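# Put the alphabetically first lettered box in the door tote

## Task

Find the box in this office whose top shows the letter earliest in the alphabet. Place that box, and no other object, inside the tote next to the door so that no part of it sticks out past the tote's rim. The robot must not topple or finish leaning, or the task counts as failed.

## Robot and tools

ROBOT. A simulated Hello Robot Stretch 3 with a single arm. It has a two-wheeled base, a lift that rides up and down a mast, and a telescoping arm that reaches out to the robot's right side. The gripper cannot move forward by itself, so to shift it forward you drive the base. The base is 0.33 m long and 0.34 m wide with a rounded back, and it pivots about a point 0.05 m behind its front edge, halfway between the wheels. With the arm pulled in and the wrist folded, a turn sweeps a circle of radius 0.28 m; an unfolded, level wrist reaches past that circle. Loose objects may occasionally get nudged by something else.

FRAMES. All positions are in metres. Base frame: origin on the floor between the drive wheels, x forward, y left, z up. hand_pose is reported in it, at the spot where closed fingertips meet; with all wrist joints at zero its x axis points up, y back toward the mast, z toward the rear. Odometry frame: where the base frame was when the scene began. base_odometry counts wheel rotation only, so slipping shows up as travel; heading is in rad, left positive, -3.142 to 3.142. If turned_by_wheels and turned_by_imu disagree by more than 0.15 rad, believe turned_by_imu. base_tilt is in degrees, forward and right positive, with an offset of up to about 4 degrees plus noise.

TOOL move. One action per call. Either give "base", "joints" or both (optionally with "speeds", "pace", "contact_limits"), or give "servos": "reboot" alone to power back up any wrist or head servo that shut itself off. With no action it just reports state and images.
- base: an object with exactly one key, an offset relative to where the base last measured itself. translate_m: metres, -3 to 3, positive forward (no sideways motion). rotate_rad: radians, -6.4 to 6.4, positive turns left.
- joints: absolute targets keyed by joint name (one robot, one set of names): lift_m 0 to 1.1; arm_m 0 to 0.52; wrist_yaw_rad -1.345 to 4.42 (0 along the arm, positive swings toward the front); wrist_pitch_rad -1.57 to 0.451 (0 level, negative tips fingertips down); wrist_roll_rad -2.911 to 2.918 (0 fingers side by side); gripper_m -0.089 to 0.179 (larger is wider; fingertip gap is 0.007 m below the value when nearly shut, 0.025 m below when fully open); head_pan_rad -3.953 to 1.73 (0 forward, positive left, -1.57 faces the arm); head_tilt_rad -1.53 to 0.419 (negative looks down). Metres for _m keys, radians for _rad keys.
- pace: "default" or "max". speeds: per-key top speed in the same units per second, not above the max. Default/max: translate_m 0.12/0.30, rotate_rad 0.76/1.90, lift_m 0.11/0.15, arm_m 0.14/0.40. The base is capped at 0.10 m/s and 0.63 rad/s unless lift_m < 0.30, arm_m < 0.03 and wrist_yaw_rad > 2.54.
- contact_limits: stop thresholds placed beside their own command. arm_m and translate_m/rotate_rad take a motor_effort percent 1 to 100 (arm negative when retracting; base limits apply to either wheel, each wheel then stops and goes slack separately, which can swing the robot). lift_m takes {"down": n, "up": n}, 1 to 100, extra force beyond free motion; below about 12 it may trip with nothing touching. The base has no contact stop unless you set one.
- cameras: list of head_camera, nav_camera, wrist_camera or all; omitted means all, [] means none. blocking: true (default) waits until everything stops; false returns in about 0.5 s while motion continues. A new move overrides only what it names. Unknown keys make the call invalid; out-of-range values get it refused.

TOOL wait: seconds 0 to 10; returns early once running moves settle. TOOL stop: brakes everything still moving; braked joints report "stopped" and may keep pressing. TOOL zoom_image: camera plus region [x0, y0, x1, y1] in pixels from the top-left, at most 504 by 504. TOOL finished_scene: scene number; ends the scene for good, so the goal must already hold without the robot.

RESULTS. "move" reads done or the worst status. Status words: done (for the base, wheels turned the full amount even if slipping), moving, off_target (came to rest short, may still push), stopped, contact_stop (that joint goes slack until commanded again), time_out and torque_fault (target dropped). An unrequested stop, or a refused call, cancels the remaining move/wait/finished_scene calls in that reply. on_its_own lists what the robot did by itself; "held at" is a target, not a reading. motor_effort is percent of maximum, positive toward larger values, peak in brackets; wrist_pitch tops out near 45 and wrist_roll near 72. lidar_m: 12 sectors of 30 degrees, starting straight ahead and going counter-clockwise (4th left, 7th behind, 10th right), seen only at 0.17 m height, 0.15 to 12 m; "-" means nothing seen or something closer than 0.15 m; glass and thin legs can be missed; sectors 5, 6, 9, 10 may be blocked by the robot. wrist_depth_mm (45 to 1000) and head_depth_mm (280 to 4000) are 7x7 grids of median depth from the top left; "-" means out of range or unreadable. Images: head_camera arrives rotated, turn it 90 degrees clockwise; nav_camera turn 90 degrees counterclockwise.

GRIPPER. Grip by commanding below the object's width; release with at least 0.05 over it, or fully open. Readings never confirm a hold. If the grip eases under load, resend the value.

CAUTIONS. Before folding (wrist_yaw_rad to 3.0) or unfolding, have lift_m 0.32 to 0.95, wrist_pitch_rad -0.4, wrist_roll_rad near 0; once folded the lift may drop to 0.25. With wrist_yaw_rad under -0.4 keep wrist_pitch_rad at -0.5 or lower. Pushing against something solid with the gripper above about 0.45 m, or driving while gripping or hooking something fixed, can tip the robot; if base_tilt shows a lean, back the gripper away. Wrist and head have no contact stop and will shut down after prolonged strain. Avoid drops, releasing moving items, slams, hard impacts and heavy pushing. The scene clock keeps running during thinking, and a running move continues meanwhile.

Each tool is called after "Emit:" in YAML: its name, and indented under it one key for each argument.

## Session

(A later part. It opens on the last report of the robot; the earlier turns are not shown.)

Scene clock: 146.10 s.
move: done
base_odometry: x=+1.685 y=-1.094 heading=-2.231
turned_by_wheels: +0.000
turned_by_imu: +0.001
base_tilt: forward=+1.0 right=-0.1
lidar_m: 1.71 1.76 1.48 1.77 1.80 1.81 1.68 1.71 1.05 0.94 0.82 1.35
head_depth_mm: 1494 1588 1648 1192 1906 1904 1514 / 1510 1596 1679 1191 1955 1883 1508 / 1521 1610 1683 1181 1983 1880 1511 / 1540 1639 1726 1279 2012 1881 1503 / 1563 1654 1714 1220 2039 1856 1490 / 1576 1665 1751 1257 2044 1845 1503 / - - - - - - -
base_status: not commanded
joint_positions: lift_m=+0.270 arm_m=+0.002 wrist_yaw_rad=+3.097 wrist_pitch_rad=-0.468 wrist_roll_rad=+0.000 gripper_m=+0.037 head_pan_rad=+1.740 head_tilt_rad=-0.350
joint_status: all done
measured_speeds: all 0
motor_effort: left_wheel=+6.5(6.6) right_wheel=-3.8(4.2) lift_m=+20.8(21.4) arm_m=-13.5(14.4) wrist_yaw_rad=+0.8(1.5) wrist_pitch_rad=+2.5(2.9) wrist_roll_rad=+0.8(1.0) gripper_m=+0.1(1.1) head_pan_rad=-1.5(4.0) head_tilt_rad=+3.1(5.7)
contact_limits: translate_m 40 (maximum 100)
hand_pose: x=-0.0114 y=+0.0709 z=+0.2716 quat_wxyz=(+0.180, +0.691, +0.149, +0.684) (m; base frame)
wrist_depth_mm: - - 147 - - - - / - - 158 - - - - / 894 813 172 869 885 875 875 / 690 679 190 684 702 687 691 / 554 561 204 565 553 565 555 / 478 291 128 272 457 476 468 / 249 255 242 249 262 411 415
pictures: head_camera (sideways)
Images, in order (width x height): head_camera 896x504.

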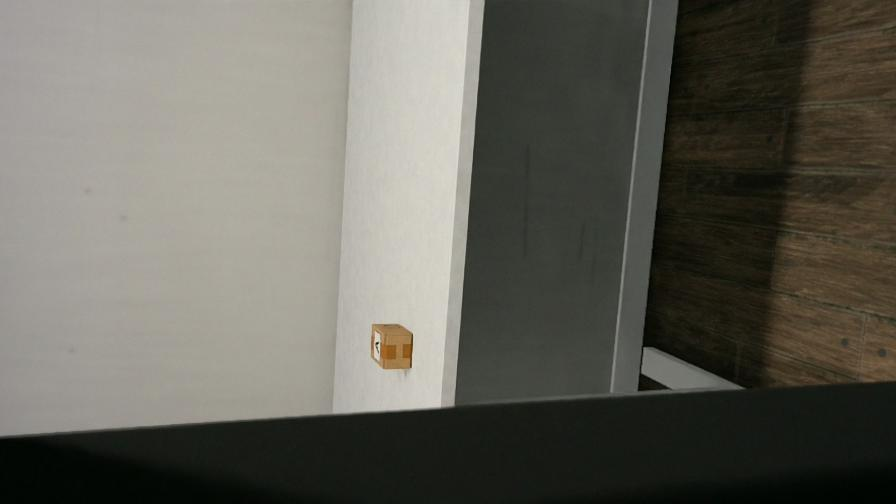

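Emit:
move:
  base: {"rotate_rad": 2.29}
  joints: {"head_pan_rad": -0.6, "head_tilt_rad": -0.4}
  pace: "max"
  cameras: []

Emit:
move:
  base: {"translate_m": 0.5}
  pace: "max"
  contact_limits: {"translate_m": 40}
  cameras: []

Emit:
move:
  base: {"rotate_rad": 0.852}
  joints: {"head_pan_rad": -1.5, "head_tilt_rad": -0.5, "lift_m": 0.7}
  pace: "max"
  cameras: ["head_camera", "nav_camera"]

Scene clock: 196.80 s.
move: done
base_odometry: x=+1.685 y=-1.094 heading=+0.059
turned_by_wheels: +2.290
turned_by_imu: +2.281
base_tilt: forward=+1.1 right=+0.1
lidar_m: 1.41 1.71 1.68 1.06 1.05 0.81 1.33 1.35 2.08 1.76 1.48 1.77
head_depth_mm: 1493 1590 1583 1857 2017 1782 1449 / 1491 1598 1572 1861 2021 1768 1436 / 1511 1615 1542 1873 2015 1767 1439 / 1532 1614 1537 1890 2019 1781 1434 / 1525 1635 1524 1880 2040 1743 1434 / 1532 1629 1513 1906 2044 1733 1431 / 1550 1642 1500 1431 2010 1677 1427
base_status: done
joint_positions: lift_m=+0.270 arm_m=+0.002 wrist_yaw_rad=+3.097 wrist_pitch_rad=-0.468 wrist_roll_rad=+0.000 gripper_m=+0.037 head_pan_rad=-0.615 head_tilt_rad=-0.399
joint_status: all done
measured_speeds: translate_m=+0.000 rotate_rad=+0.000 lift_m=+0.000 arm_m=+0.000 wrist_yaw_rad=+0.000 wrist_pitch_rad=+0.000 wrist_roll_rad=+0.000 head_pan_rad=+0.024 head_tilt_rad=+0.000
motor_effort: left_wheel=-9.8(16.9) right_wheel=+8.7(16.4) lift_m=+21.3(21.8) arm_m=-20.0(20.8) wrist_yaw_rad=+0.3(1.3) wrist_pitch_rad=+2.6(2.9) wrist_roll_rad=+0.7(1.1) gripper_m=+0.0(1.3) head_pan_rad=+2.8(5.5) head_tilt_rad=-2.4(3.9)
hand_pose: x=-0.0114 y=+0.0709 z=+0.2716 quat_wxyz=(+0.180, +0.691, +0.149, +0.684) (m; base frame)
wrist_depth_mm: - - 146 - - - - / - - 159 - - - - / - 790 171 885 893 898 894 / 656 687 190 685 678 690 692 / 563 560 204 564 562 559 559 / 477 290 128 272 453 473 470 / 249 257 243 250 262 416 418
pictures: none
No camera images: "cameras" was empty.

Scene clock: 199.77 s.
move: done
base_odometry: x=+2.184 y=-1.065 heading=+0.059
turned_by_wheels: +0.000
turned_by_imu: +0.000
base_tilt: forward=+1.0 right=-0.1
lidar_m: 1.45 1.43 1.40 1.49 1.28 1.32 1.29 1.85 1.92 1.32 1.38 0.93
head_depth_mm: 1143 1207 1287 901 656 1645 1450 / 1148 1216 1281 892 655 1667 1455 / 1145 1225 1291 887 681 1660 1450 / 1153 1236 1300 836 679 1685 1445 / 1157 1236 1302 885 677 1657 1401 / 1166 1254 1314 875 673 1598 1373 / 1177 1257 1358 872 701 1682 1420
base_status: done
joint_positions: lift_m=+0.270 arm_m=+0.002 wrist_yaw_rad=+3.097 wrist_pitch_rad=-0.468 wrist_roll_rad=+0.000 gripper_m=+0.037 head_pan_rad=-0.601 head_tilt_rad=-0.400
joint_status: not commanded
measured_speeds: all 0
motor_effort: left_wheel=+1.1(15.1) right_wheel=+6.5(14.8) lift_m=+21.6(22.1) arm_m=-17.5(20.3) wrist_yaw_rad=+0.7(1.3) wrist_pitch_rad=+2.8(3.0) wrist_roll_rad=+0.8(1.1) gripper_m=-0.1(1.3) head_pan_rad=+3.3(4.4) head_tilt_rad=-1.1(2.5)
contact_limits: translate_m 40 (maximum 100)
hand_pose: x=-0.0114 y=+0.0709 z=+0.2716 quat_wxyz=(+0.180, +0.691, +0.149, +0.684) (m; base frame)
wrist_depth_mm: - - 147 - - - - / - - 159 - - - - / 883 816 172 886 883 888 870 / 693 699 189 688 680 687 689 / 561 559 205 557 564 570 568 / 481 291 128 271 460 478 474 / 249 257 242 250 262 410 415
pictures: none
No camera images: "cameras" was empty.

Scene clock: 203.43 s.
move: done
base_odometry: x=+2.184 y=-1.065 heading=+0.910
turned_by_wheels: +0.852
turned_by_imu: +0.849
base_tilt: forward=+1.1 right=+0.0
lidar_m: 1.40 1.41 1.77 1.27 1.68 1.83 2.36 1.93 1.33 1.36 0.93 1.52
head_depth_mm: 1143 1246 1077 717 1674 1606 1356 / 1140 1249 1072 715 1687 1594 1343 / 1154 1246 1061 713 1684 1603 1341 / 1153 1244 1062 711 1684 1610 1340 / 1148 1246 1058 712 1685 1589 1338 / 1151 1255 1049 703 1160 1382 1302 / 1159 1251 1042 703 1700 1575 1336
base_status: done
joint_positions: lift_m=+0.700 arm_m=+0.002 wrist_yaw_rad=+3.097 wrist_pitch_rad=-0.469 wrist_roll_rad=+0.000 gripper_m=+0.037 head_pan_rad=-1.502 head_tilt_rad=-0.501
joint_status: all done
measured_speeds: all 0
motor_effort: left_wheel=-9.5(15.1) right_wheel=+8.8(17.0) lift_m=+29.3(32.4) arm_m=-19.8(20.7) wrist_yaw_rad=+0.6(1.3) wrist_pitch_rad=+2.9(3.2) wrist_roll_rad=+0.7(1.1) gripper_m=+0.1(1.6) head_pan_rad=+3.0(4.7) head_tilt_rad=-1.8(5.1)
hand_pose: x=-0.0114 y=+0.0708 z=+0.7014 quat_wxyz=(+0.180, +0.691, +0.149, +0.684) (m; base frame)
wrist_depth_mm: - - 146 - - - - / - - 158 - - - - / - - 172 - - - - / - - 189 - - - - / - - 204 - - - - / - - 127 913 936 - - / 821 858 282 852 815 840 844
pictures: head_camera (sideways), nav_camera (sideways)
Images, in order (width x height): head_camera 896x504, nav_camera 672x504.

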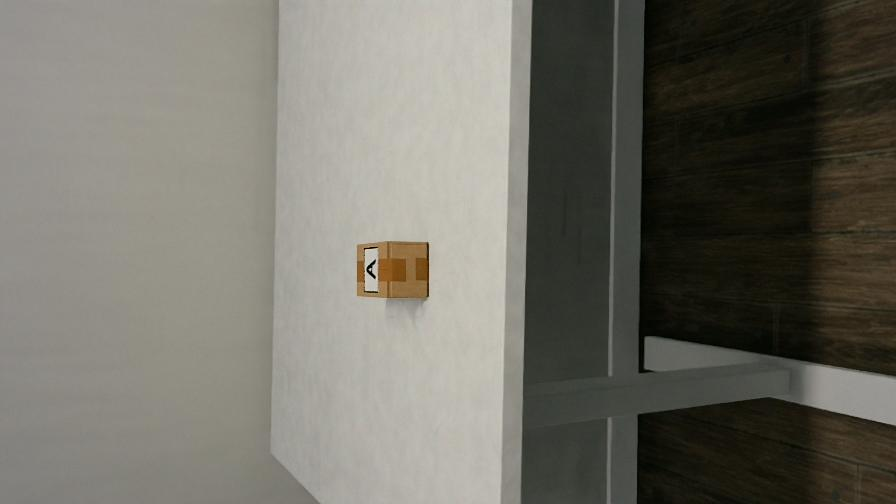

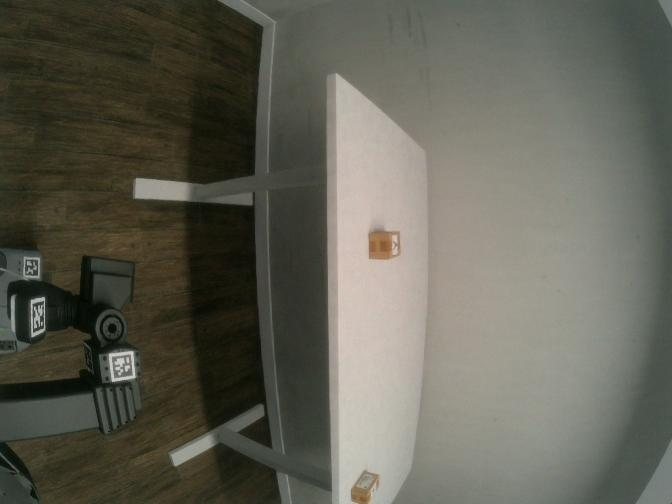

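Emit:
move:
  joints: {"lift_m": 0.9, "wrist_pitch_rad": -0.4, "wrist_roll_rad": 0.0}
  cameras: []

Emit:
move:
  joints: {"wrist_yaw_rad": 1.57, "gripper_m": 0.12}
  cameras: []

Emit:
move:
  joints: {"lift_m": 1.09}
  cameras: ["head_camera", "wrist_camera"]

Scene clock: 230.00 s.
move: done
base_odometry: x=+2.184 y=-1.065 heading=+0.910
turned_by_wheels: +0.000
turned_by_imu: +0.001
base_tilt: forward=+1.0 right=-0.1
lidar_m: 1.40 1.42 1.77 1.28 1.68 1.83 2.36 1.93 1.32 1.36 0.93 1.52
head_depth_mm: 1148 1241 1079 720 1689 1622 1384 / 1149 1239 1074 715 1668 1603 1373 / 1147 1248 1064 712 1684 1600 1366 / 1155 1252 1068 712 1690 1592 1411 / 1146 1255 1057 710 1678 1581 1366 / 1153 1247 1050 708 1162 1357 1304 / 1161 1252 1042 705 1692 1598 1332
base_status: not commanded
joint_positions: lift_m=+0.900 arm_m=+0.002 wrist_yaw_rad=+3.097 wrist_pitch_rad=-0.419 wrist_roll_rad=+0.000 gripper_m=+0.037 head_pan_rad=-1.500 head_tilt_rad=-0.501
joint_status: all done
measured_speeds: all 0
motor_effort: left_wheel=-9.3(9.7) right_wheel=+8.7(8.9) lift_m=+30.0(33.0) arm_m=-17.9(19.0) wrist_yaw_rad=+1.1(1.4) wrist_pitch_rad=+3.4(8.4) wrist_roll_rad=+0.9(2.8) gripper_m=+0.0(1.1) head_pan_rad=+3.0(4.0) head_tilt_rad=+2.2(2.2)
hand_pose: x=-0.0112 y=+0.0773 z=+0.9123 quat_wxyz=(+0.163, +0.694, +0.132, +0.688) (m; base frame)
wrist_depth_mm: - - 144 - - - - / - - 156 - - - - / - - 168 - - - - / - - 183 - - - - / - - 198 - - - - / - - 127 - - - - / - - 246 - - - -
pictures: none
No camera images: "cameras" was empty.

Scene clock: 231.77 s.
move: done
base_odometry: x=+2.184 y=-1.065 heading=+0.910
turned_by_wheels: +0.000
turned_by_imu: +0.000
base_tilt: forward=+0.9 right=-0.2
lidar_m: 1.40 1.42 1.77 1.27 1.68 1.84 2.35 1.93 1.33 1.36 0.93 1.52
head_depth_mm: 1150 1247 1074 719 1682 1619 1445 / 1148 1242 1070 716 1673 1606 - / 1149 1238 1069 717 1674 1608 1372 / 1153 1251 1061 711 1685 1599 1342 / 1152 1248 1057 708 1695 1601 1322 / 1152 1260 1051 706 1167 1359 1329 / 1157 1248 1041 708 1683 1606 1338
base_status: not commanded
joint_positions: lift_m=+0.900 arm_m=+0.002 wrist_yaw_rad=+1.573 wrist_pitch_rad=-0.419 wrist_roll_rad=+0.000 gripper_m=+0.120 head_pan_rad=-1.500 head_tilt_rad=-0.501
joint_status: all done
measured_speeds: all 0
motor_effort: left_wheel=-9.5(9.6) right_wheel=+8.7(9.1) lift_m=+30.8(30.8) arm_m=-17.1(18.2) wrist_yaw_rad=-2.6(5.4) wrist_pitch_rad=+3.2(3.7) wrist_roll_rad=+0.8(1.1) gripper_m=-0.6(87.1) head_pan_rad=+3.0(4.2) head_tilt_rad=+1.9(3.3)
hand_pose: x=+0.2028 y=-0.1463 z=+0.9123 quat_wxyz=(+0.593, +0.594, -0.384, +0.386) (m; base frame)
wrist_depth_mm: - - - - - - - / - - - - - - - / - - - - - - - / - - - - - - - / - - - - - - - / - 123 - - - 125 - / - - - - - 129 -
pictures: none
No camera images: "cameras" was empty.

Scene clock: 234.33 s.
move: done
base_odometry: x=+2.184 y=-1.065 heading=+0.910
turned_by_wheels: +0.000
turned_by_imu: +0.000
base_tilt: forward=+1.0 right=-0.1
lidar_m: 1.40 1.42 1.78 1.28 1.67 1.83 2.35 1.93 1.33 1.36 0.93 1.52
head_depth_mm: 1123 - - - - - 1317 / 1142 1246 - - - - 1315 / 1146 1247 1063 714 1637 - - / 1148 1249 1067 711 1624 - - / 1156 1245 1057 709 1630 - - / 1161 1251 1056 743 - - - / 1153 1250 1131 - - - -
base_status: not commanded
joint_positions: lift_m=+1.090 arm_m=+0.002 wrist_yaw_rad=+1.573 wrist_pitch_rad=-0.419 wrist_roll_rad=+0.000 gripper_m=+0.120 head_pan_rad=-1.500 head_tilt_rad=-0.500
joint_status: all done
measured_speeds: all 0
motor_effort: left_wheel=-9.4(9.5) right_wheel=+8.5(9.1) lift_m=+30.7(32.8) arm_m=-16.4(17.5) wrist_yaw_rad=-2.3(2.9) wrist_pitch_rad=+3.5(3.7) wrist_roll_rad=+0.8(1.0) gripper_m=+0.2(1.1) head_pan_rad=+3.2(4.3) head_tilt_rad=+2.8(4.0)
hand_pose: x=+0.2029 y=-0.1463 z=+1.1025 quat_wxyz=(+0.593, +0.593, -0.384, +0.386) (m; base frame)
wrist_depth_mm: - - - - - - - / - - - - - - - / - - - - - - - / - - - - - - - / - - - - - - - / - 123 - - - 125 - / - - - - - - -
pictures: head_camera (sideways), wrist_camera
Images, in order (width x height): head_camera 896x504, wrist_camera 644x364.

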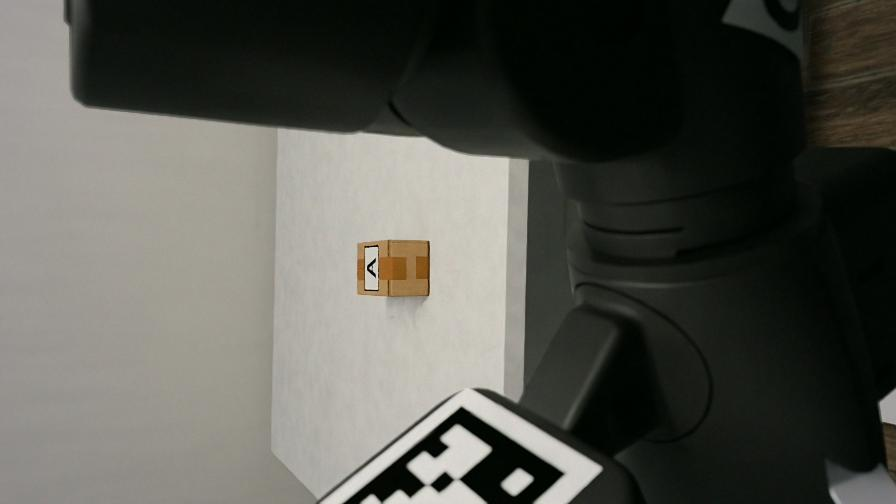

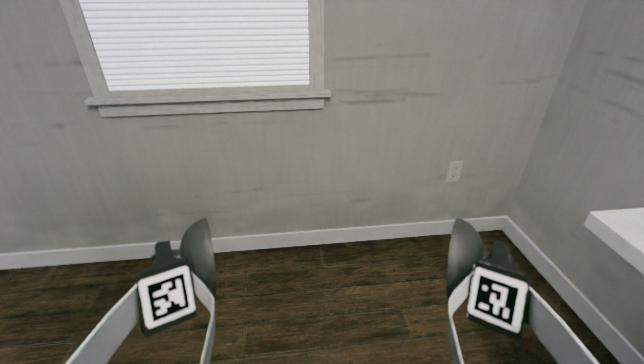

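Emit:
move:
  joints: {"wrist_yaw_rad": 0.0}
  cameras: ["head_camera", "wrist_camera"]

Scene clock: 253.70 s.
move: done
base_odometry: x=+2.184 y=-1.065 heading=+0.910
turned_by_wheels: +0.000
turned_by_imu: +0.001
base_tilt: forward=+1.1 right=+0.0
lidar_m: 1.40 1.42 1.77 1.28 1.68 1.83 2.36 1.92 1.33 1.36 0.93 1.52
head_depth_mm: 1123 - - - - - - / 1139 1242 - - - - - / 1145 1249 1066 712 1716 1601 1330 / 1150 1252 1064 711 1678 1602 1331 / 1155 1255 1057 711 1708 1586 1336 / 1148 1245 1058 710 1158 1365 1292 / 1155 1259 1046 706 1686 1585 1343
base_status: not commanded
joint_positions: lift_m=+1.090 arm_m=+0.002 wrist_yaw_rad=+0.004 wrist_pitch_rad=-0.419 wrist_roll_rad=+0.000 gripper_m=+0.120 head_pan_rad=-1.500 head_tilt_rad=-0.500
joint_status: all done
measured_speeds: all 0
motor_effort: left_wheel=-9.3(9.6) right_wheel=+8.8(8.9) lift_m=+30.2(30.7) arm_m=-14.4(15.2) wrist_yaw_rad=-2.2(5.2) wrist_pitch_rad=+3.2(3.6) wrist_roll_rad=+0.9(1.0) gripper_m=+0.1(1.1) head_pan_rad=+2.6(3.6) head_tilt_rad=+2.7(4.1)
hand_pose: x=-0.0207 y=-0.3710 z=+1.1025 quat_wxyz=(+0.692, +0.148, -0.691, -0.146) (m; base frame)
wrist_depth_mm: - - - - - - - / - - - - - - - / - - 527 - - - - / - - - - - - - / 393 391 410 421 - - - / - 122 - - - 125 - / - - - - - - -
pictures: head_camera (sideways), wrist_camera
Images, in order (width x height): head_camera 896x504, wrist_camera 644x364.

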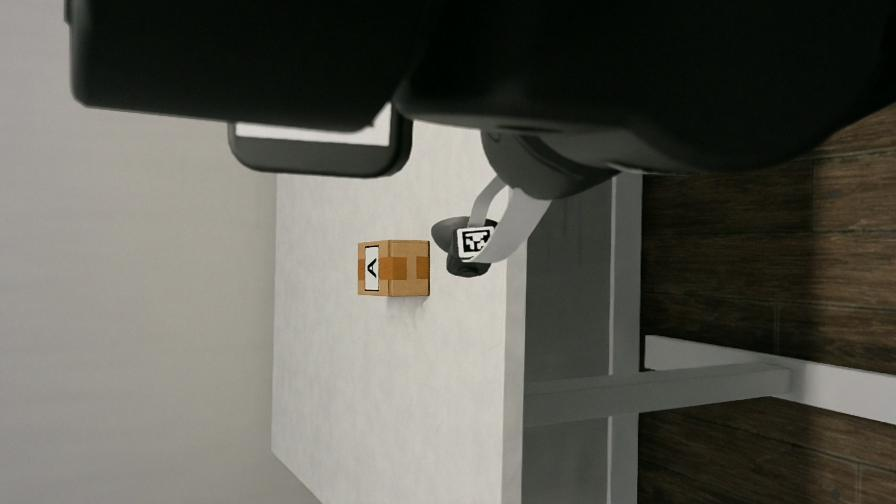

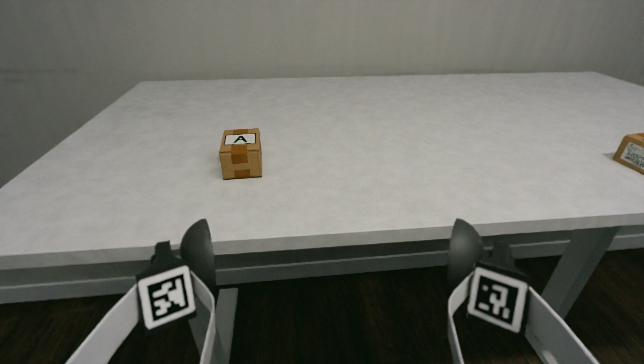

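Emit:
move:
  base: {"translate_m": 0.125}
  joints: {"gripper_m": 0.165}
  cameras: ["head_camera", "wrist_camera"]

Scene clock: 282.47 s.
move: done
base_odometry: x=+2.261 y=-0.966 heading=+0.911
turned_by_wheels: +0.000
turned_by_imu: +0.001
base_tilt: forward=+0.8 right=-0.4
lidar_m: 1.27 1.29 1.62 1.25 1.70 1.93 2.08 1.44 1.41 0.90 0.90 1.39
head_depth_mm: 1108 - - - - - - / 1121 1220 - - - - - / 1136 1238 1075 715 1724 1610 1340 / 1136 1231 1066 748 1690 1603 1347 / 1140 1239 1061 714 1158 1438 1295 / 1140 1237 1062 711 1678 1576 1334 / 1143 1238 1343 706 1676 1594 1341
base_status: done
joint_positions: lift_m=+1.090 arm_m=+0.002 wrist_yaw_rad=+0.003 wrist_pitch_rad=-0.419 wrist_roll_rad=+0.000 gripper_m=+0.165 head_pan_rad=-1.500 head_tilt_rad=-0.500
joint_status: all done
measured_speeds: all 0
motor_effort: left_wheel=+8.4(11.0) right_wheel=+3.3(12.7) lift_m=+30.5(30.7) arm_m=-12.0(13.6) wrist_yaw_rad=-2.2(2.4) wrist_pitch_rad=+3.9(3.9) wrist_roll_rad=+0.8(1.1) gripper_m=+0.3(88.1) head_pan_rad=+2.2(3.7) head_tilt_rad=+2.9(4.2)
hand_pose: x=-0.0208 y=-0.3710 z=+1.1025 quat_wxyz=(+0.692, +0.148, -0.691, -0.146) (m; base frame)
wrist_depth_mm: - - - - - - - / - - - - - - - / - - - - - - - / - - - - - - - / 410 394 394 418 416 149 - / 379 125 - - - 121 - / - - - - - - 108
pictures: head_camera (sideways), wrist_camera
Images, in order (width x height): head_camera 896x504, wrist_camera 644x364.

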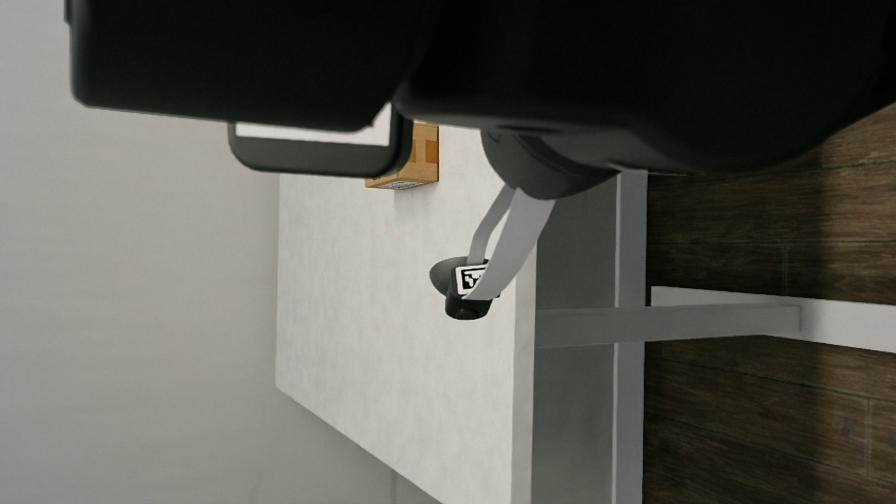

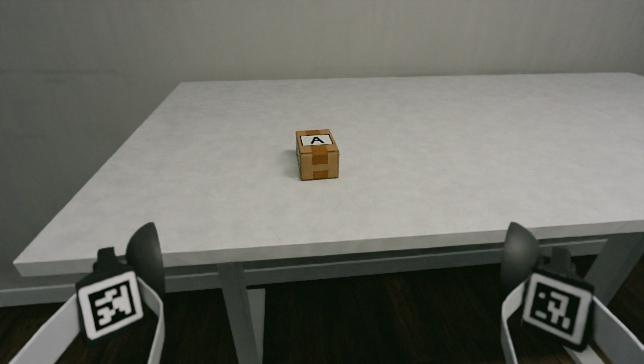

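Emit:
move:
  base: {"translate_m": 0.01}
  joints: {"arm_m": 0.22}
  contact_limits: {"arm_m": 45}
  cameras: ["wrist_camera"]

Scene clock: 289.87 s.
move: done
base_odometry: x=+2.267 y=-0.958 heading=+0.911
turned_by_wheels: +0.000
turned_by_imu: +0.001
base_tilt: forward=+1.0 right=-0.1
lidar_m: 1.27 1.28 1.60 1.26 1.70 1.94 2.07 1.44 1.41 0.89 0.90 1.38
head_depth_mm: 1111 - 480 722 1654 1599 1351 / 1124 283 285 685 1659 1615 1343 / 1137 1215 938 713 1664 1594 1339 / 1137 1234 991 715 1673 1612 1340 / 1140 1241 1057 711 1116 1479 1307 / 1147 1238 1056 710 1673 1597 1337 / 1132 1248 1354 705 1677 1594 1324
base_status: done
joint_positions: lift_m=+1.090 arm_m=+0.220 wrist_yaw_rad=+0.003 wrist_pitch_rad=-0.419 wrist_roll_rad=+0.000 gripper_m=+0.165 head_pan_rad=-1.500 head_tilt_rad=-0.500
joint_status: all done
measured_speeds: all 0
motor_effort: left_wheel=+5.8(11.1) right_wheel=+4.3(8.7) lift_m=+29.5(30.5) arm_m=+20.0(23.9) wrist_yaw_rad=-2.1(2.5) wrist_pitch_rad=+3.0(3.6) wrist_roll_rad=+0.7(1.1) gripper_m=-0.4(1.5) head_pan_rad=+3.4(3.9) head_tilt_rad=+2.2(3.7)
contact_limits: arm_m 45 (drawing in: default 38, maximum 55; extending or still: default 47, maximum 70)
hand_pose: x=-0.0209 y=-0.5892 z=+1.1025 quat_wxyz=(+0.692, +0.148, -0.691, -0.146) (m; base frame)
wrist_depth_mm: - - - - - - - / - - - - - - - / - - - - - - - / - - - - - - - / 390 393 399 351 396 382 400 / 341 125 341 334 343 121 331 / 111 282 294 293 294 287 108
pictures: wrist_camera
Images, in order (width x height): wrist_camera 644x364.

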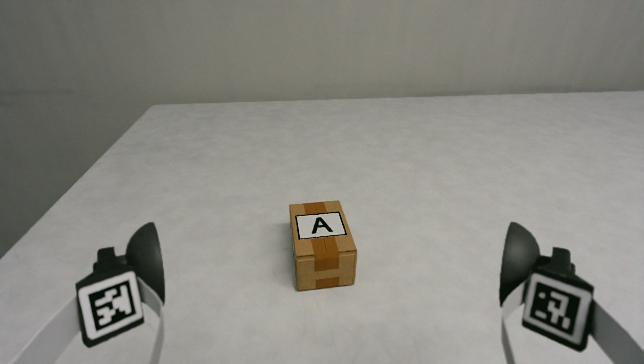

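Emit:
move:
  joints: {"lift_m": 1.03}
  cameras: ["wrist_camera"]

Scene clock: 305.10 s.
move: done
base_odometry: x=+2.267 y=-0.958 heading=+0.911
turned_by_wheels: +0.000
turned_by_imu: +0.001
base_tilt: forward=+0.8 right=+0.0
lidar_m: 1.27 1.28 1.61 1.25 1.70 1.94 2.07 1.44 1.42 0.89 0.90 1.37
head_depth_mm: 1132 1193 287 628 1646 1607 1345 / 1140 1195 300 315 1660 1600 1338 / 1132 1226 944 653 1657 1612 1343 / 1138 1229 1069 681 1671 1593 1336 / 1143 1238 1062 713 1115 1467 1305 / 1143 1236 1063 711 1669 1593 1345 / 1141 1236 1363 705 1672 1596 1329
base_status: not commanded
joint_positions: lift_m=+1.030 arm_m=+0.220 wrist_yaw_rad=+0.003 wrist_pitch_rad=-0.419 wrist_roll_rad=+0.000 gripper_m=+0.165 head_pan_rad=-1.500 head_tilt_rad=-0.500
joint_status: all done
measured_speeds: all 0
motor_effort: left_wheel=+5.8(6.2) right_wheel=+4.3(4.8) lift_m=+21.8(25.5) arm_m=+7.5(11.5) wrist_yaw_rad=-1.9(2.4) wrist_pitch_rad=+3.1(3.7) wrist_roll_rad=+0.9(1.0) gripper_m=-0.3(1.0) head_pan_rad=+2.7(4.1) head_tilt_rad=+2.0(3.1)
contact_limits: arm_m 45 (drawing in: default 38, maximum 55; extending or still: default 47, maximum 70)
hand_pose: x=-0.0209 y=-0.5893 z=+1.0425 quat_wxyz=(+0.692, +0.148, -0.691, -0.146) (m; base frame)
wrist_depth_mm: - - - - - - - / - - - - - - - / - - - - - - - / 383 401 383 323 384 385 388 / 318 332 318 299 320 323 324 / 277 125 269 267 269 136 260 / 112 221 228 229 229 225 108
pictures: wrist_camera
Images, in order (width x height): wrist_camera 644x364.

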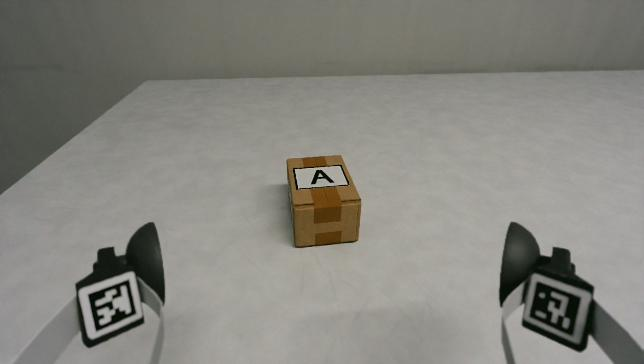

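Emit:
move:
  joints: {"lift_m": 0.975}
  contact_limits: {"lift_m": {"down": 14}}
  speeds: {"lift_m": 0.05}
  cameras: ["wrist_camera"]

Scene clock: 321.53 s.
move: done
base_odometry: x=+2.267 y=-0.958 heading=+0.911
turned_by_wheels: +0.000
turned_by_imu: +0.001
base_tilt: forward=+0.9 right=-0.2
lidar_m: 1.27 1.28 1.60 1.25 1.70 1.94 2.07 1.44 1.41 0.89 0.90 1.38
head_depth_mm: 1138 1239 310 309 1655 1609 1350 / 1139 1228 1074 335 1645 1609 1346 / 1139 1228 1075 624 1655 1613 1346 / 1139 1239 1065 679 1673 1600 1340 / 1141 1226 1059 711 1112 1474 1305 / 1142 1244 1062 709 1662 1601 1332 / 1134 1242 1341 706 1660 1592 1331
base_status: not commanded
joint_positions: lift_m=+0.975 arm_m=+0.220 wrist_yaw_rad=+0.003 wrist_pitch_rad=-0.419 wrist_roll_rad=+0.000 gripper_m=+0.165 head_pan_rad=-1.500 head_tilt_rad=-0.500
joint_status: all done
measured_speeds: all 0
motor_effort: left_wheel=+6.0(6.2) right_wheel=+4.6(4.8) lift_m=+20.7(25.1) arm_m=-6.1(6.2) wrist_yaw_rad=-2.1(2.3) wrist_pitch_rad=+3.2(3.7) wrist_roll_rad=+0.8(1.0) gripper_m=+0.3(1.0) head_pan_rad=+2.0(3.5) head_tilt_rad=+2.3(2.6)
contact_limits: arm_m 45 (drawing in: default 38, maximum 55; extending or still: default 47, maximum 70); lift_m down 14 (down: maximum 72; up: maximum 65)
hand_pose: x=-0.0209 y=-0.5893 z=+0.9875 quat_wxyz=(+0.692, +0.148, -0.691, -0.146) (m; base frame)
wrist_depth_mm: - - - - - - - / - - - - - - - / 373 369 372 275 377 377 384 / 298 297 298 271 300 301 303 / 239 238 240 240 239 241 240 / 204 125 199 200 200 137 188 / 111 165 171 171 171 171 107
pictures: wrist_camera
Images, in order (width x height): wrist_camera 644x364.

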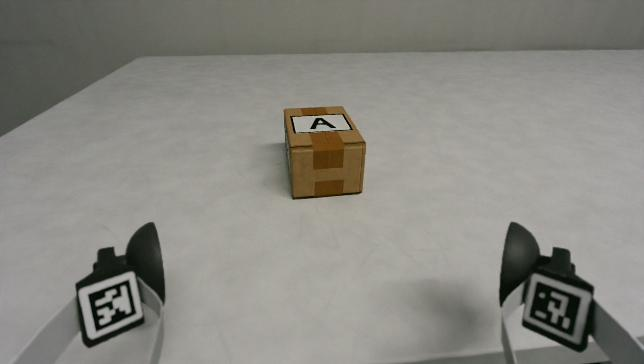

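Emit:
move:
  joints: {"arm_m": 0.355, "lift_m": 0.97}
  contact_limits: {"arm_m": 40, "lift_m": {"down": 14}}
  speeds: {"arm_m": 0.08, "lift_m": 0.03}
  cameras: ["wrist_camera", "head_camera"]

Scene clock: 330.60 s.
move: done
base_odometry: x=+2.267 y=-0.958 heading=+0.911
turned_by_wheels: +0.000
turned_by_imu: +0.001
base_tilt: forward=+1.0 right=-0.4
lidar_m: 1.27 1.28 1.61 1.25 1.70 1.94 2.07 1.44 1.41 0.89 0.90 1.38
head_depth_mm: 1144 1217 428 634 1651 1606 1331 / 1137 1230 437 529 1658 1603 1342 / 1136 1238 994 655 1665 1609 1343 / 1135 1234 1070 714 1681 1592 1337 / 1151 1239 1057 715 1112 1461 1304 / 1130 1233 1057 707 1667 1588 1337 / 1140 1236 1352 708 1662 1589 1329
base_status: not commanded
joint_positions: lift_m=+0.970 arm_m=+0.355 wrist_yaw_rad=+0.003 wrist_pitch_rad=-0.419 wrist_roll_rad=+0.000 gripper_m=+0.165 head_pan_rad=-1.500 head_tilt_rad=-0.500
joint_status: all done
measured_speeds: all 0
motor_effort: left_wheel=+5.9(6.1) right_wheel=+4.6(4.7) lift_m=+20.7(22.6) arm_m=+20.0(23.3) wrist_yaw_rad=-2.2(2.5) wrist_pitch_rad=+3.0(3.6) wrist_roll_rad=+0.8(1.0) gripper_m=-0.3(1.1) head_pan_rad=+3.4(3.6) head_tilt_rad=+1.1(2.8)
contact_limits: arm_m 40 (drawing in: default 38, maximum 55; extending or still: default 47, maximum 70); lift_m down 14 (down: maximum 72; up: maximum 65)
hand_pose: x=-0.0209 y=-0.7243 z=+0.9825 quat_wxyz=(+0.692, +0.148, -0.691, -0.146) (m; base frame)
wrist_depth_mm: - - - - - - - / - - - - - - - / 387 383 387 384 386 363 391 / 288 288 290 196 290 290 290 / 230 230 230 157 231 234 233 / 197 125 186 140 186 137 182 / 112 155 161 156 161 161 108
pictures: head_camera (sideways), wrist_camera
Images, in order (width x height): head_camera 896x504, wrist_camera 644x364.

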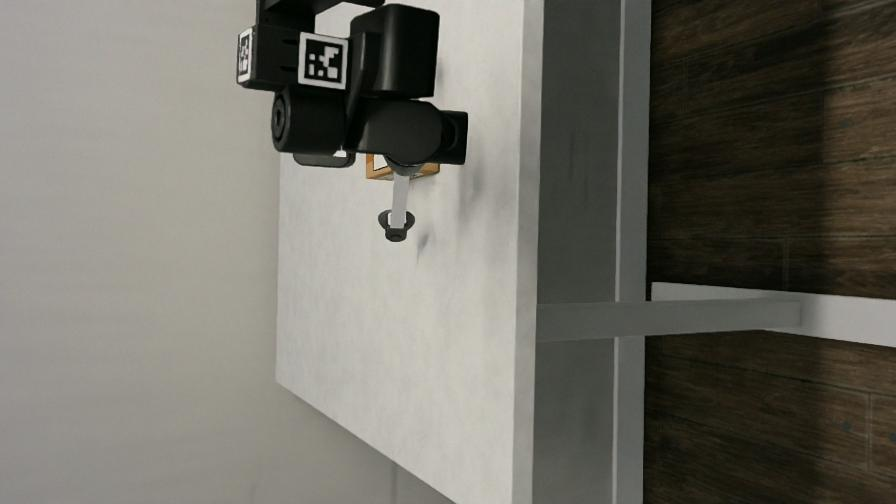

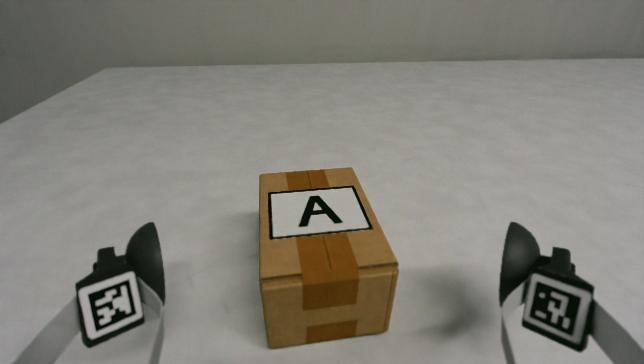

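Emit:
move:
  joints: {"arm_m": 0.37}
  contact_limits: {"arm_m": 40}
  speeds: {"arm_m": 0.06}
  cameras: []

Emit:
move:
  joints: {"gripper_m": 0.03}
  cameras: ["wrist_camera"]

Scene clock: 335.57 s.
move: done
base_odometry: x=+2.267 y=-0.958 heading=+0.911
turned_by_wheels: +0.000
turned_by_imu: +0.001
base_tilt: forward=+1.1 right=-0.2
lidar_m: 1.27 1.28 1.60 1.26 1.70 1.95 2.07 1.44 1.41 0.89 0.90 1.37
head_depth_mm: 1133 1215 436 661 1664 1598 1342 / 1140 1238 454 631 1660 1617 1342 / 1138 1221 1003 655 1646 1609 1348 / 1133 1234 1066 712 1665 1614 1334 / 1140 1235 1064 714 1115 1452 1310 / 1141 1233 1058 708 1672 1594 1326 / 1144 1233 1358 708 1671 1603 1334
base_status: not commanded
joint_positions: lift_m=+0.970 arm_m=+0.370 wrist_yaw_rad=+0.003 wrist_pitch_rad=-0.419 wrist_roll_rad=+0.000 gripper_m=+0.165 head_pan_rad=-1.500 head_tilt_rad=-0.500
joint_status: all done
measured_speeds: all 0
motor_effort: left_wheel=+5.9(6.1) right_wheel=+4.4(4.8) lift_m=+22.0(22.3) arm_m=+20.5(23.1) wrist_yaw_rad=-2.1(2.4) wrist_pitch_rad=+3.1(3.6) wrist_roll_rad=+0.8(1.0) gripper_m=+0.4(1.0) head_pan_rad=+2.9(3.8) head_tilt_rad=+1.3(2.1)
contact_limits: arm_m 40 (drawing in: default 38, maximum 55; extending or still: default 47, maximum 70); lift_m down 14 (down: maximum 72; up: maximum 65)
hand_pose: x=-0.0209 y=-0.7393 z=+0.9825 quat_wxyz=(+0.692, +0.148, -0.691, -0.146) (m; base frame)
wrist_depth_mm: - - - - - - - / - - - - - - - / 380 379 386 385 387 364 391 / 288 288 289 288 290 289 292 / 230 229 222 157 232 233 233 / 198 125 180 130 181 137 181 / 112 155 160 134 160 161 108
pictures: none
No camera images: "cameras" was empty.

Scene clock: 337.43 s.
move: done
base_odometry: x=+2.267 y=-0.958 heading=+0.911
turned_by_wheels: +0.000
turned_by_imu: +0.000
base_tilt: forward=+0.9 right=-0.2
lidar_m: 1.27 1.28 1.60 1.25 1.70 1.95 2.07 1.44 1.41 0.89 0.90 1.38
head_depth_mm: 1139 1219 436 659 1669 1624 1349 / 1138 1225 454 628 1651 1599 1346 / 1132 1223 1002 681 1663 1601 1333 / 1130 1235 1074 715 1674 1607 1345 / 1138 1235 1060 713 1122 1471 1301 / 1139 1237 1057 711 1665 1583 1335 / 1145 1238 1348 707 1676 1602 1334
base_status: not commanded
joint_positions: lift_m=+0.970 arm_m=+0.370 wrist_yaw_rad=+0.002 wrist_pitch_rad=-0.417 wrist_roll_rad=+0.000 gripper_m=+0.031 head_pan_rad=-1.500 head_tilt_rad=-0.500
joint_status: all done
measured_speeds: all 0
motor_effort: left_wheel=+5.8(6.1) right_wheel=+4.7(4.9) lift_m=+22.6(22.9) arm_m=+17.2(20.7) wrist_yaw_rad=-1.7(2.3) wrist_pitch_rad=+3.3(3.5) wrist_roll_rad=+0.7(1.1) gripper_m=-16.5(93.2) head_pan_rad=+2.9(4.0) head_tilt_rad=+0.4(1.8)
contact_limits: arm_m 40 (drawing in: default 38, maximum 55; extending or still: default 47, maximum 70); lift_m down 14 (down: maximum 72; up: maximum 65)
hand_pose: x=-0.0211 y=-0.7394 z=+0.9828 quat_wxyz=(+0.692, +0.147, -0.691, -0.146) (m; base frame)
wrist_depth_mm: - - - - - - - / - - - - - - - / 383 385 386 383 390 369 370 / 287 288 290 292 292 294 295 / 231 232 214 157 158 235 233 / 192 192 128 131 129 194 194 / 164 160 157 136 157 161 166
pictures: wrist_camera
Images, in order (width x height): wrist_camera 644x364.

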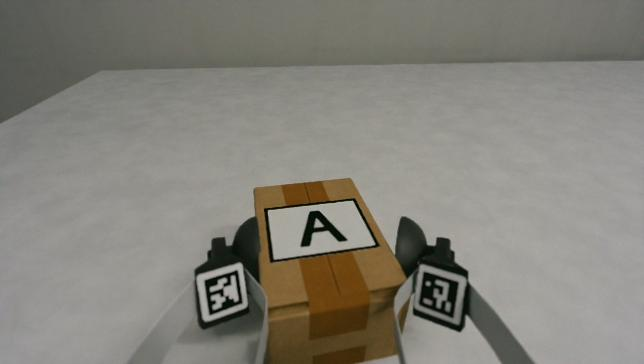

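Emit:
move:
  joints: {"gripper_m": 0.01}
  cameras: ["wrist_camera"]

Scene clock: 354.43 s.
move: done
base_odometry: x=+2.267 y=-0.958 heading=+0.911
turned_by_wheels: +0.000
turned_by_imu: +0.001
base_tilt: forward=+0.8 right=-0.1
lidar_m: 1.27 1.28 1.60 1.26 1.70 1.94 2.07 1.45 1.41 0.89 0.90 1.37
head_depth_mm: 1144 1217 436 657 1662 1607 1350 / 1136 1229 454 630 1647 1614 1350 / 1135 1233 1006 684 1648 1598 1343 / 1139 1240 1063 714 1658 1606 1336 / 1137 1239 1063 712 1117 1477 1304 / 1142 1239 1056 708 1657 1597 1328 / 1141 1238 1358 707 1667 1595 1333
base_status: not commanded
joint_positions: lift_m=+0.970 arm_m=+0.370 wrist_yaw_rad=+0.002 wrist_pitch_rad=-0.417 wrist_roll_rad=+0.000 gripper_m=+0.011 head_pan_rad=-1.500 head_tilt_rad=-0.500
joint_status: all done
measured_speeds: all 0
motor_effort: left_wheel=+5.9(6.0) right_wheel=+4.5(4.9) lift_m=+23.7(24.0) arm_m=+8.8(10.5) wrist_yaw_rad=-0.9(1.7) wrist_pitch_rad=+3.1(3.2) wrist_roll_rad=+0.9(0.9) gripper_m=-25.3(94.0) head_pan_rad=+2.5(3.0) head_tilt_rad=+0.7(1.2)
contact_limits: arm_m 40 (drawing in: default 38, maximum 55; extending or still: default 47, maximum 70); lift_m down 14 (down: maximum 72; up: maximum 65)
hand_pose: x=-0.0211 y=-0.7395 z=+0.9830 quat_wxyz=(+0.692, +0.147, -0.691, -0.146) (m; base frame)
wrist_depth_mm: - - - - - - - / - - - - - - - / 384 387 389 388 388 365 368 / 289 289 290 291 292 294 294 / 231 232 214 157 159 233 234 / 193 193 129 130 131 194 196 / 165 157 156 137 157 161 166
pictures: wrist_camera
Images, in order (width x height): wrist_camera 644x364.

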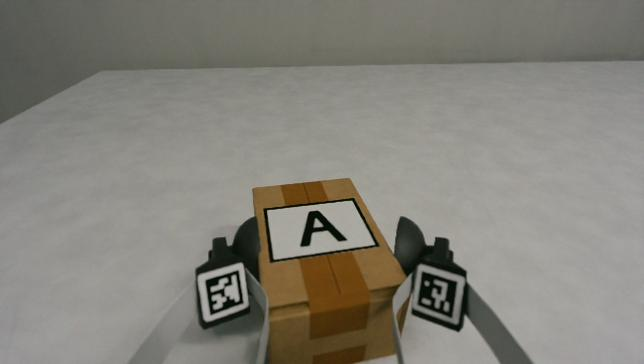

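Emit:
move:
  joints: {"lift_m": 1.06}
  speeds: {"lift_m": 0.04}
  cameras: ["wrist_camera"]

Scene clock: 359.43 s.
move: done
base_odometry: x=+2.267 y=-0.958 heading=+0.911
turned_by_wheels: +0.000
turned_by_imu: +0.001
base_tilt: forward=+0.9 right=-0.2
lidar_m: 1.27 1.28 1.60 1.26 1.70 1.94 2.07 1.44 1.42 0.89 0.90 1.38
head_depth_mm: 1099 395 942 719 1656 1606 1348 / 1133 419 496 717 1662 1584 1350 / 1140 1223 933 716 1656 1594 1339 / 1133 1233 1068 713 1653 1591 1342 / 1134 1232 1052 711 1111 1478 1300 / 1141 1236 1061 711 1674 1585 1331 / 1138 1239 1359 705 1672 1591 1336
base_status: not commanded
joint_positions: lift_m=+1.060 arm_m=+0.370 wrist_yaw_rad=+0.002 wrist_pitch_rad=-0.424 wrist_roll_rad=-0.001 gripper_m=+0.014 head_pan_rad=-1.500 head_tilt_rad=-0.500
joint_status: all done
measured_speeds: all 0
motor_effort: left_wheel=+5.5(6.1) right_wheel=+4.5(4.9) lift_m=+31.0(33.1) arm_m=-1.7(4.1) wrist_yaw_rad=-0.9(1.7) wrist_pitch_rad=+4.0(4.6) wrist_roll_rad=+1.1(1.5) gripper_m=-12.1(13.4) head_pan_rad=+2.8(3.5) head_tilt_rad=-0.2(1.3)
contact_limits: arm_m 40 (drawing in: default 38, maximum 55; extending or still: default 47, maximum 70)
hand_pose: x=-0.0212 y=-0.7386 z=+1.0713 quat_wxyz=(+0.692, +0.150, -0.690, -0.148) (m; base frame)
wrist_depth_mm: - - - - - - - / - - - - - - - / - - - - - - - / 405 - - 189 - - - / 354 357 170 159 351 362 363 / 299 308 130 132 130 301 303 / 257 107 245 137 245 258 258
pictures: wrist_camera
Images, in order (width x height): wrist_camera 644x364.

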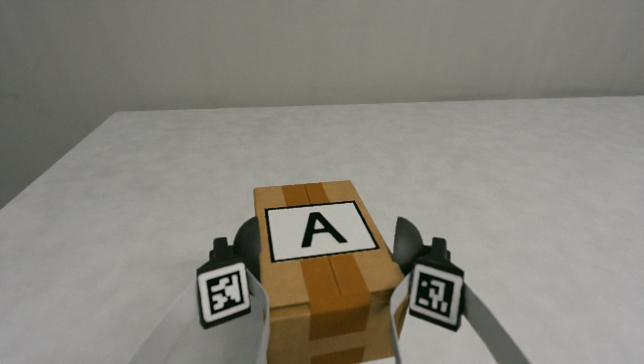

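Emit:
move:
  base: {"translate_m": 0.5}
  joints: {"arm_m": 0.0, "head_pan_rad": 0.0, "head_tilt_rad": -0.4}
  cameras: ["wrist_camera"]

Emit:
move:
  base: {"rotate_rad": 1.571}
  cameras: ["head_camera", "wrist_camera"]

Scene clock: 376.20 s.
move: done
base_odometry: x=+2.574 y=-0.563 heading=+0.911
turned_by_wheels: +0.000
turned_by_imu: +0.000
base_tilt: forward=+1.2 right=-0.1
lidar_m: 0.78 0.78 0.98 1.45 1.31 1.68 2.54 1.80 0.90 0.95 1.28 0.84
head_depth_mm: 645 694 747 811 882 971 1074 / 635 676 728 794 861 961 1064 / 638 680 730 796 840 951 1052 / 631 675 729 789 837 946 1052 / 627 672 722 780 828 940 1037 / 624 670 720 773 825 929 1031 / 624 664 714 772 820 919 1016
base_status: done
joint_positions: lift_m=+1.060 arm_m=+0.002 wrist_yaw_rad=+0.002 wrist_pitch_rad=-0.425 wrist_roll_rad=-0.001 gripper_m=+0.014 head_pan_rad=+0.000 head_tilt_rad=-0.400
joint_status: all done
joint sent to its limit — arm_m, lower limit.
measured_speeds: all 0
motor_effort: left_wheel=+7.3(13.1) right_wheel=+2.2(11.3) lift_m=+25.7(31.2) arm_m=-12.3(23.1) wrist_yaw_rad=-1.0(1.5) wrist_pitch_rad=+4.7(4.7) wrist_roll_rad=+1.1(1.5) gripper_m=-11.5(13.6) head_pan_rad=-4.0(4.6) head_tilt_rad=+2.4(5.1)
hand_pose: x=-0.0212 y=-0.3703 z=+1.0712 quat_wxyz=(+0.692, +0.150, -0.690, -0.149) (m; base frame)
wrist_depth_mm: - - - - - - - / - - - - - - - / - - - - - - - / - - - - - - - / - - 164 159 160 366 378 / - - 130 132 131 - - / - 108 135 136 152 - -
pictures: wrist_camera
Images, in order (width x height): wrist_camera 644x364.

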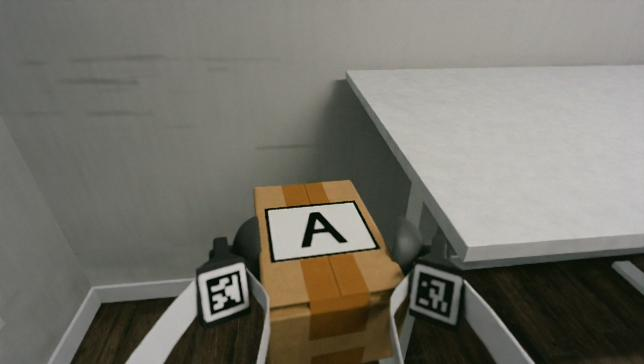

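Scene clock: 379.80 s.
move: done
base_odometry: x=+2.574 y=-0.563 heading=+2.481
turned_by_wheels: +1.570
turned_by_imu: +1.566
base_tilt: forward=+0.9 right=-0.2
lidar_m: 1.61 1.31 1.67 2.54 1.82 0.90 0.91 1.29 0.85 0.78 0.78 0.97
head_depth_mm: 1915 1936 1951 1942 1980 1775 1449 / 2545 2534 2600 2625 2304 1764 1442 / 2999 3241 3390 3233 2274 1772 1448 / 3004 3227 3417 3220 2286 1746 1433 / 3031 3220 3450 3229 2272 1761 1425 / 2902 3073 1594 1527 1779 1650 1425 / 1107 1541 1606 1771 1891 1666 1435
base_status: done
joint_positions: lift_m=+1.060 arm_m=+0.002 wrist_yaw_rad=+0.002 wrist_pitch_rad=-0.425 wrist_roll_rad=-0.001 gripper_m=+0.014 head_pan_rad=+0.000 head_tilt_rad=-0.400
joint_status: not commanded
measured_speeds: all 0
motor_effort: left_wheel=-10.3(14.9) right_wheel=+11.3(15.5) lift_m=+22.3(25.9) arm_m=-13.6(13.6) wrist_yaw_rad=-0.8(1.4) wrist_pitch_rad=+4.2(4.9) wrist_roll_rad=+1.3(1.3) gripper_m=-12.4(13.5) head_pan_rad=-3.1(4.4) head_tilt_rad=+2.2(4.1)
hand_pose: x=-0.0212 y=-0.3703 z=+1.0712 quat_wxyz=(+0.692, +0.150, -0.690, -0.149) (m; base frame)
wrist_depth_mm: 433 454 456 475 486 - - / 470 478 501 522 532 - - / 505 519 541 562 581 - - / 544 566 583 598 - - - / - - 151 158 149 - - / - - 130 132 131 - - / - 98 - 136 144 - -
pictures: head_camera (sideways), wrist_camera
Images, in order (width x height): head_camera 896x504, wrist_camera 644x364.

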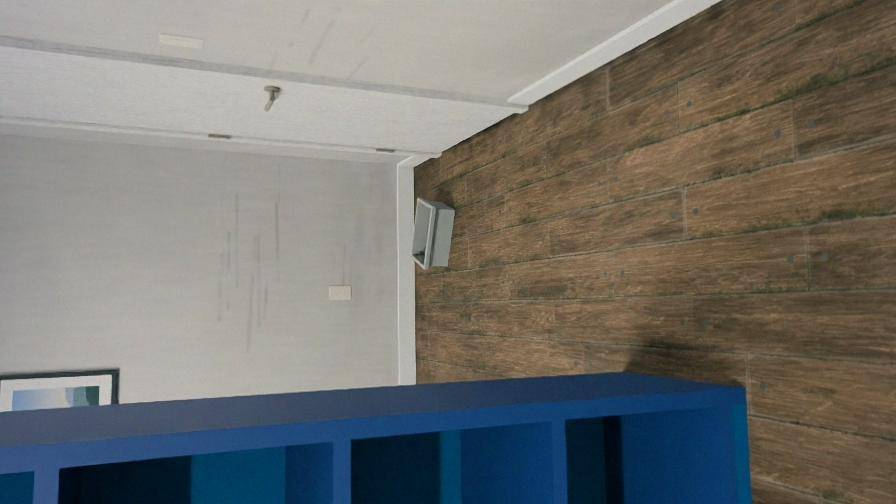

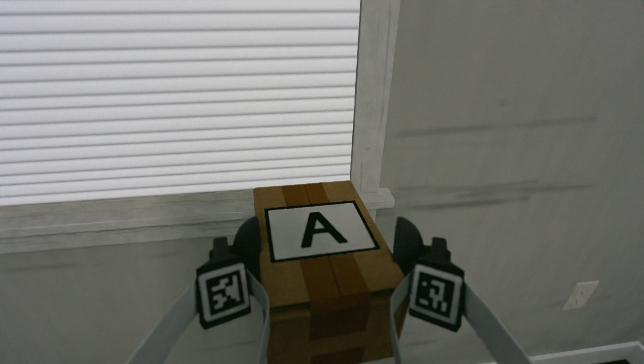

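Emit:
move:
  base: {"translate_m": 1.2}
  joints: {"lift_m": 0.6, "head_tilt_rad": -0.6}
  cameras: []

Emit:
move:
  base: {"translate_m": 1.15}
  cameras: ["head_camera", "wrist_camera"]

Scene clock: 409.10 s.
move: done
base_odometry: x=+1.626 y=+0.173 heading=+2.481
turned_by_wheels: +0.000
turned_by_imu: +0.000
base_tilt: forward=+0.9 right=+0.1
lidar_m: 1.47 0.61 0.39 0.38 3.16 2.66 2.08 1.02 0.66 0.60 0.61 0.75
head_depth_mm: 1427 1456 1480 1490 1515 1454 1257 / 1967 2003 2008 2030 1788 1486 1268 / 2011 2203 2454 2219 1787 1479 1258 / 1989 2173 2425 2165 1778 1468 1257 / 1954 2188 2426 2265 1781 1470 1259 / 1969 2139 2382 2261 1782 1474 1259 / 1963 2161 2379 2266 1777 1477 1269
base_status: done
joint_positions: lift_m=+0.600 arm_m=+0.002 wrist_yaw_rad=+0.002 wrist_pitch_rad=-0.425 wrist_roll_rad=-0.001 gripper_m=+0.014 head_pan_rad=+0.000 head_tilt_rad=-0.600
joint_status: all done
measured_speeds: all 0
motor_effort: left_wheel=+7.0(12.5) right_wheel=+3.0(14.5) lift_m=+30.6(31.6) arm_m=-13.5(20.6) wrist_yaw_rad=-0.6(1.5) wrist_pitch_rad=+4.5(4.9) wrist_roll_rad=+1.2(1.4) gripper_m=-12.3(13.8) head_pan_rad=-1.5(4.2) head_tilt_rad=-3.8(5.0)
hand_pose: x=-0.0212 y=-0.3703 z=+0.6112 quat_wxyz=(+0.692, +0.150, -0.690, -0.149) (m; base frame)
wrist_depth_mm: - - - - - - - / - - - - - - - / - - - - - - - / - - - 188 - - - / - - 151 159 149 - - / - - 130 132 131 - - / - 98 - 136 139 - 737
pictures: none
No camera images: "cameras" was empty.

Scene clock: 421.70 s.
move: done
base_odometry: x=+0.718 y=+0.878 heading=+2.481
turned_by_wheels: +0.000
turned_by_imu: +0.000
base_tilt: forward=+0.9 right=-0.2
lidar_m: 1.09 1.18 1.46 2.70 0.95 0.77 3.20 0.73 0.47 0.40 0.42 0.52
head_depth_mm: 989 1056 1079 1089 1052 1082 1122 / 997 1099 1239 1373 1515 1427 1274 / 997 1105 1228 1394 1607 1479 1254 / 990 1085 1218 1377 1571 1483 1220 / 982 1082 1209 1366 1570 1393 1240 / 979 1075 1195 1340 1548 1458 1236 / 971 1061 1191 1330 1536 1475 1265
base_status: done
joint_positions: lift_m=+0.600 arm_m=+0.002 wrist_yaw_rad=-0.013 wrist_pitch_rad=-0.425 wrist_roll_rad=-0.001 gripper_m=+0.014 head_pan_rad=+0.000 head_tilt_rad=-0.600
joint_status: not commanded
measured_speeds: all 0
on_its_own: wrist_yaw_rad is at rest, and its effort (+11.3) is outside its rest range (-9 to +9)
motor_effort: left_wheel=+7.0(12.7) right_wheel=+7.0(12.5) lift_m=+29.8(31.2) arm_m=-6.7(13.6) wrist_yaw_rad=+11.3(12.0) wrist_pitch_rad=+4.3(4.8) wrist_roll_rad=+1.2(1.4) gripper_m=-12.2(14.0) head_pan_rad=-1.5(3.7) head_tilt_rad=-1.5(4.4)
hand_pose: x=-0.0244 y=-0.3702 z=+0.6111 quat_wxyz=(+0.691, +0.145, -0.691, -0.154) (m; base frame)
wrist_depth_mm: 139 138 - 174 181 188 196 / 150 151 - 188 197 204 216 / 164 164 - 205 216 227 238 / 176 181 - 211 238 252 266 / 195 201 150 162 168 276 - / 213 222 130 134 128 - - / 238 238 247 144 143 - -
pictures: head_camera (sideways), wrist_camera
Images, in order (width x height): head_camera 896x504, wrist_camera 644x364.

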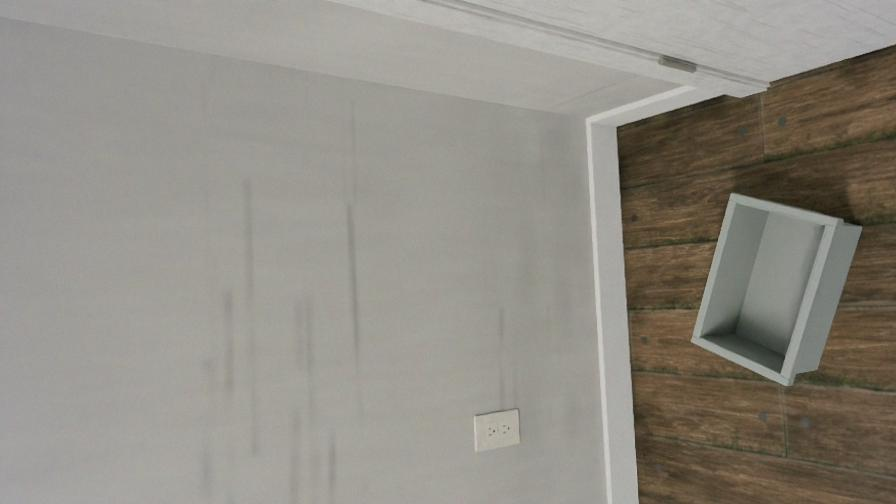

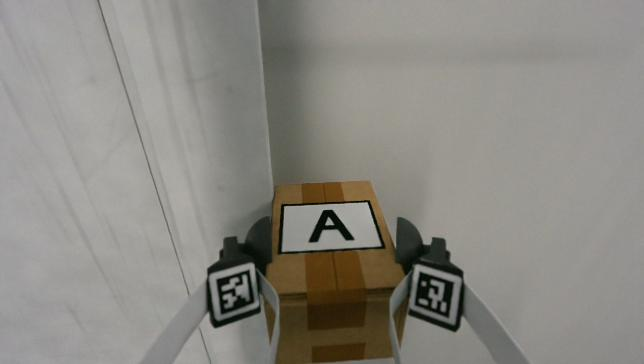

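Emit:
move:
  base: {"translate_m": -0.2}
  joints: {"head_pan_rad": -1.3, "head_tilt_rad": -0.8}
  cameras: ["wrist_camera"]

Scene clock: 491.10 s.
move: done
base_odometry: x=+0.876 y=+0.756 heading=+2.481
turned_by_wheels: +0.000
turned_by_imu: +0.001
base_tilt: forward=+0.9 right=-0.3
lidar_m: 1.08 1.38 1.70 2.66 0.62 0.62 3.01 0.79 0.51 0.46 0.45 0.55
head_depth_mm: 371 419 482 568 696 863 1128 / 377 426 493 583 718 679 498 / 383 435 504 600 741 940 1122 / 390 444 515 615 766 1012 1158 / 392 442 511 609 747 977 1156 / 376 429 508 620 784 1065 1161 / 388 451 530 643 815 1113 1159
base_status: done
joint_positions: lift_m=+0.600 arm_m=+0.002 wrist_yaw_rad=-0.003 wrist_pitch_rad=-0.425 wrist_roll_rad=-0.001 gripper_m=+0.014 head_pan_rad=-1.306 head_tilt_rad=-0.800
joint_status: all done
measured_speeds: all 0
motor_effort: left_wheel=-6.0(15.0) right_wheel=-3.3(8.8) lift_m=+29.4(30.0) arm_m=-3.6(5.6) wrist_yaw_rad=+2.9(11.5) wrist_pitch_rad=+4.5(4.8) wrist_roll_rad=+1.1(1.4) gripper_m=-11.6(13.5) head_pan_rad=+2.2(5.9) head_tilt_rad=-3.7(7.1)
hand_pose: x=-0.0222 y=-0.3703 z=+0.6111 quat_wxyz=(+0.692, +0.148, -0.691, -0.150) (m; base frame)
wrist_depth_mm: 180 186 193 200 209 216 226 / 196 201 208 216 225 235 248 / 210 218 226 236 248 260 270 / 228 237 248 247 271 278 - / 249 260 261 163 150 - - / 272 278 130 135 127 - - / - 93 - 144 140 - -
pictures: wrist_camera
Images, in order (width x height): wrist_camera 644x364.

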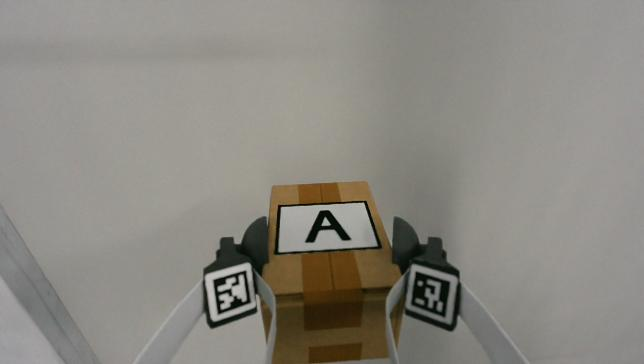

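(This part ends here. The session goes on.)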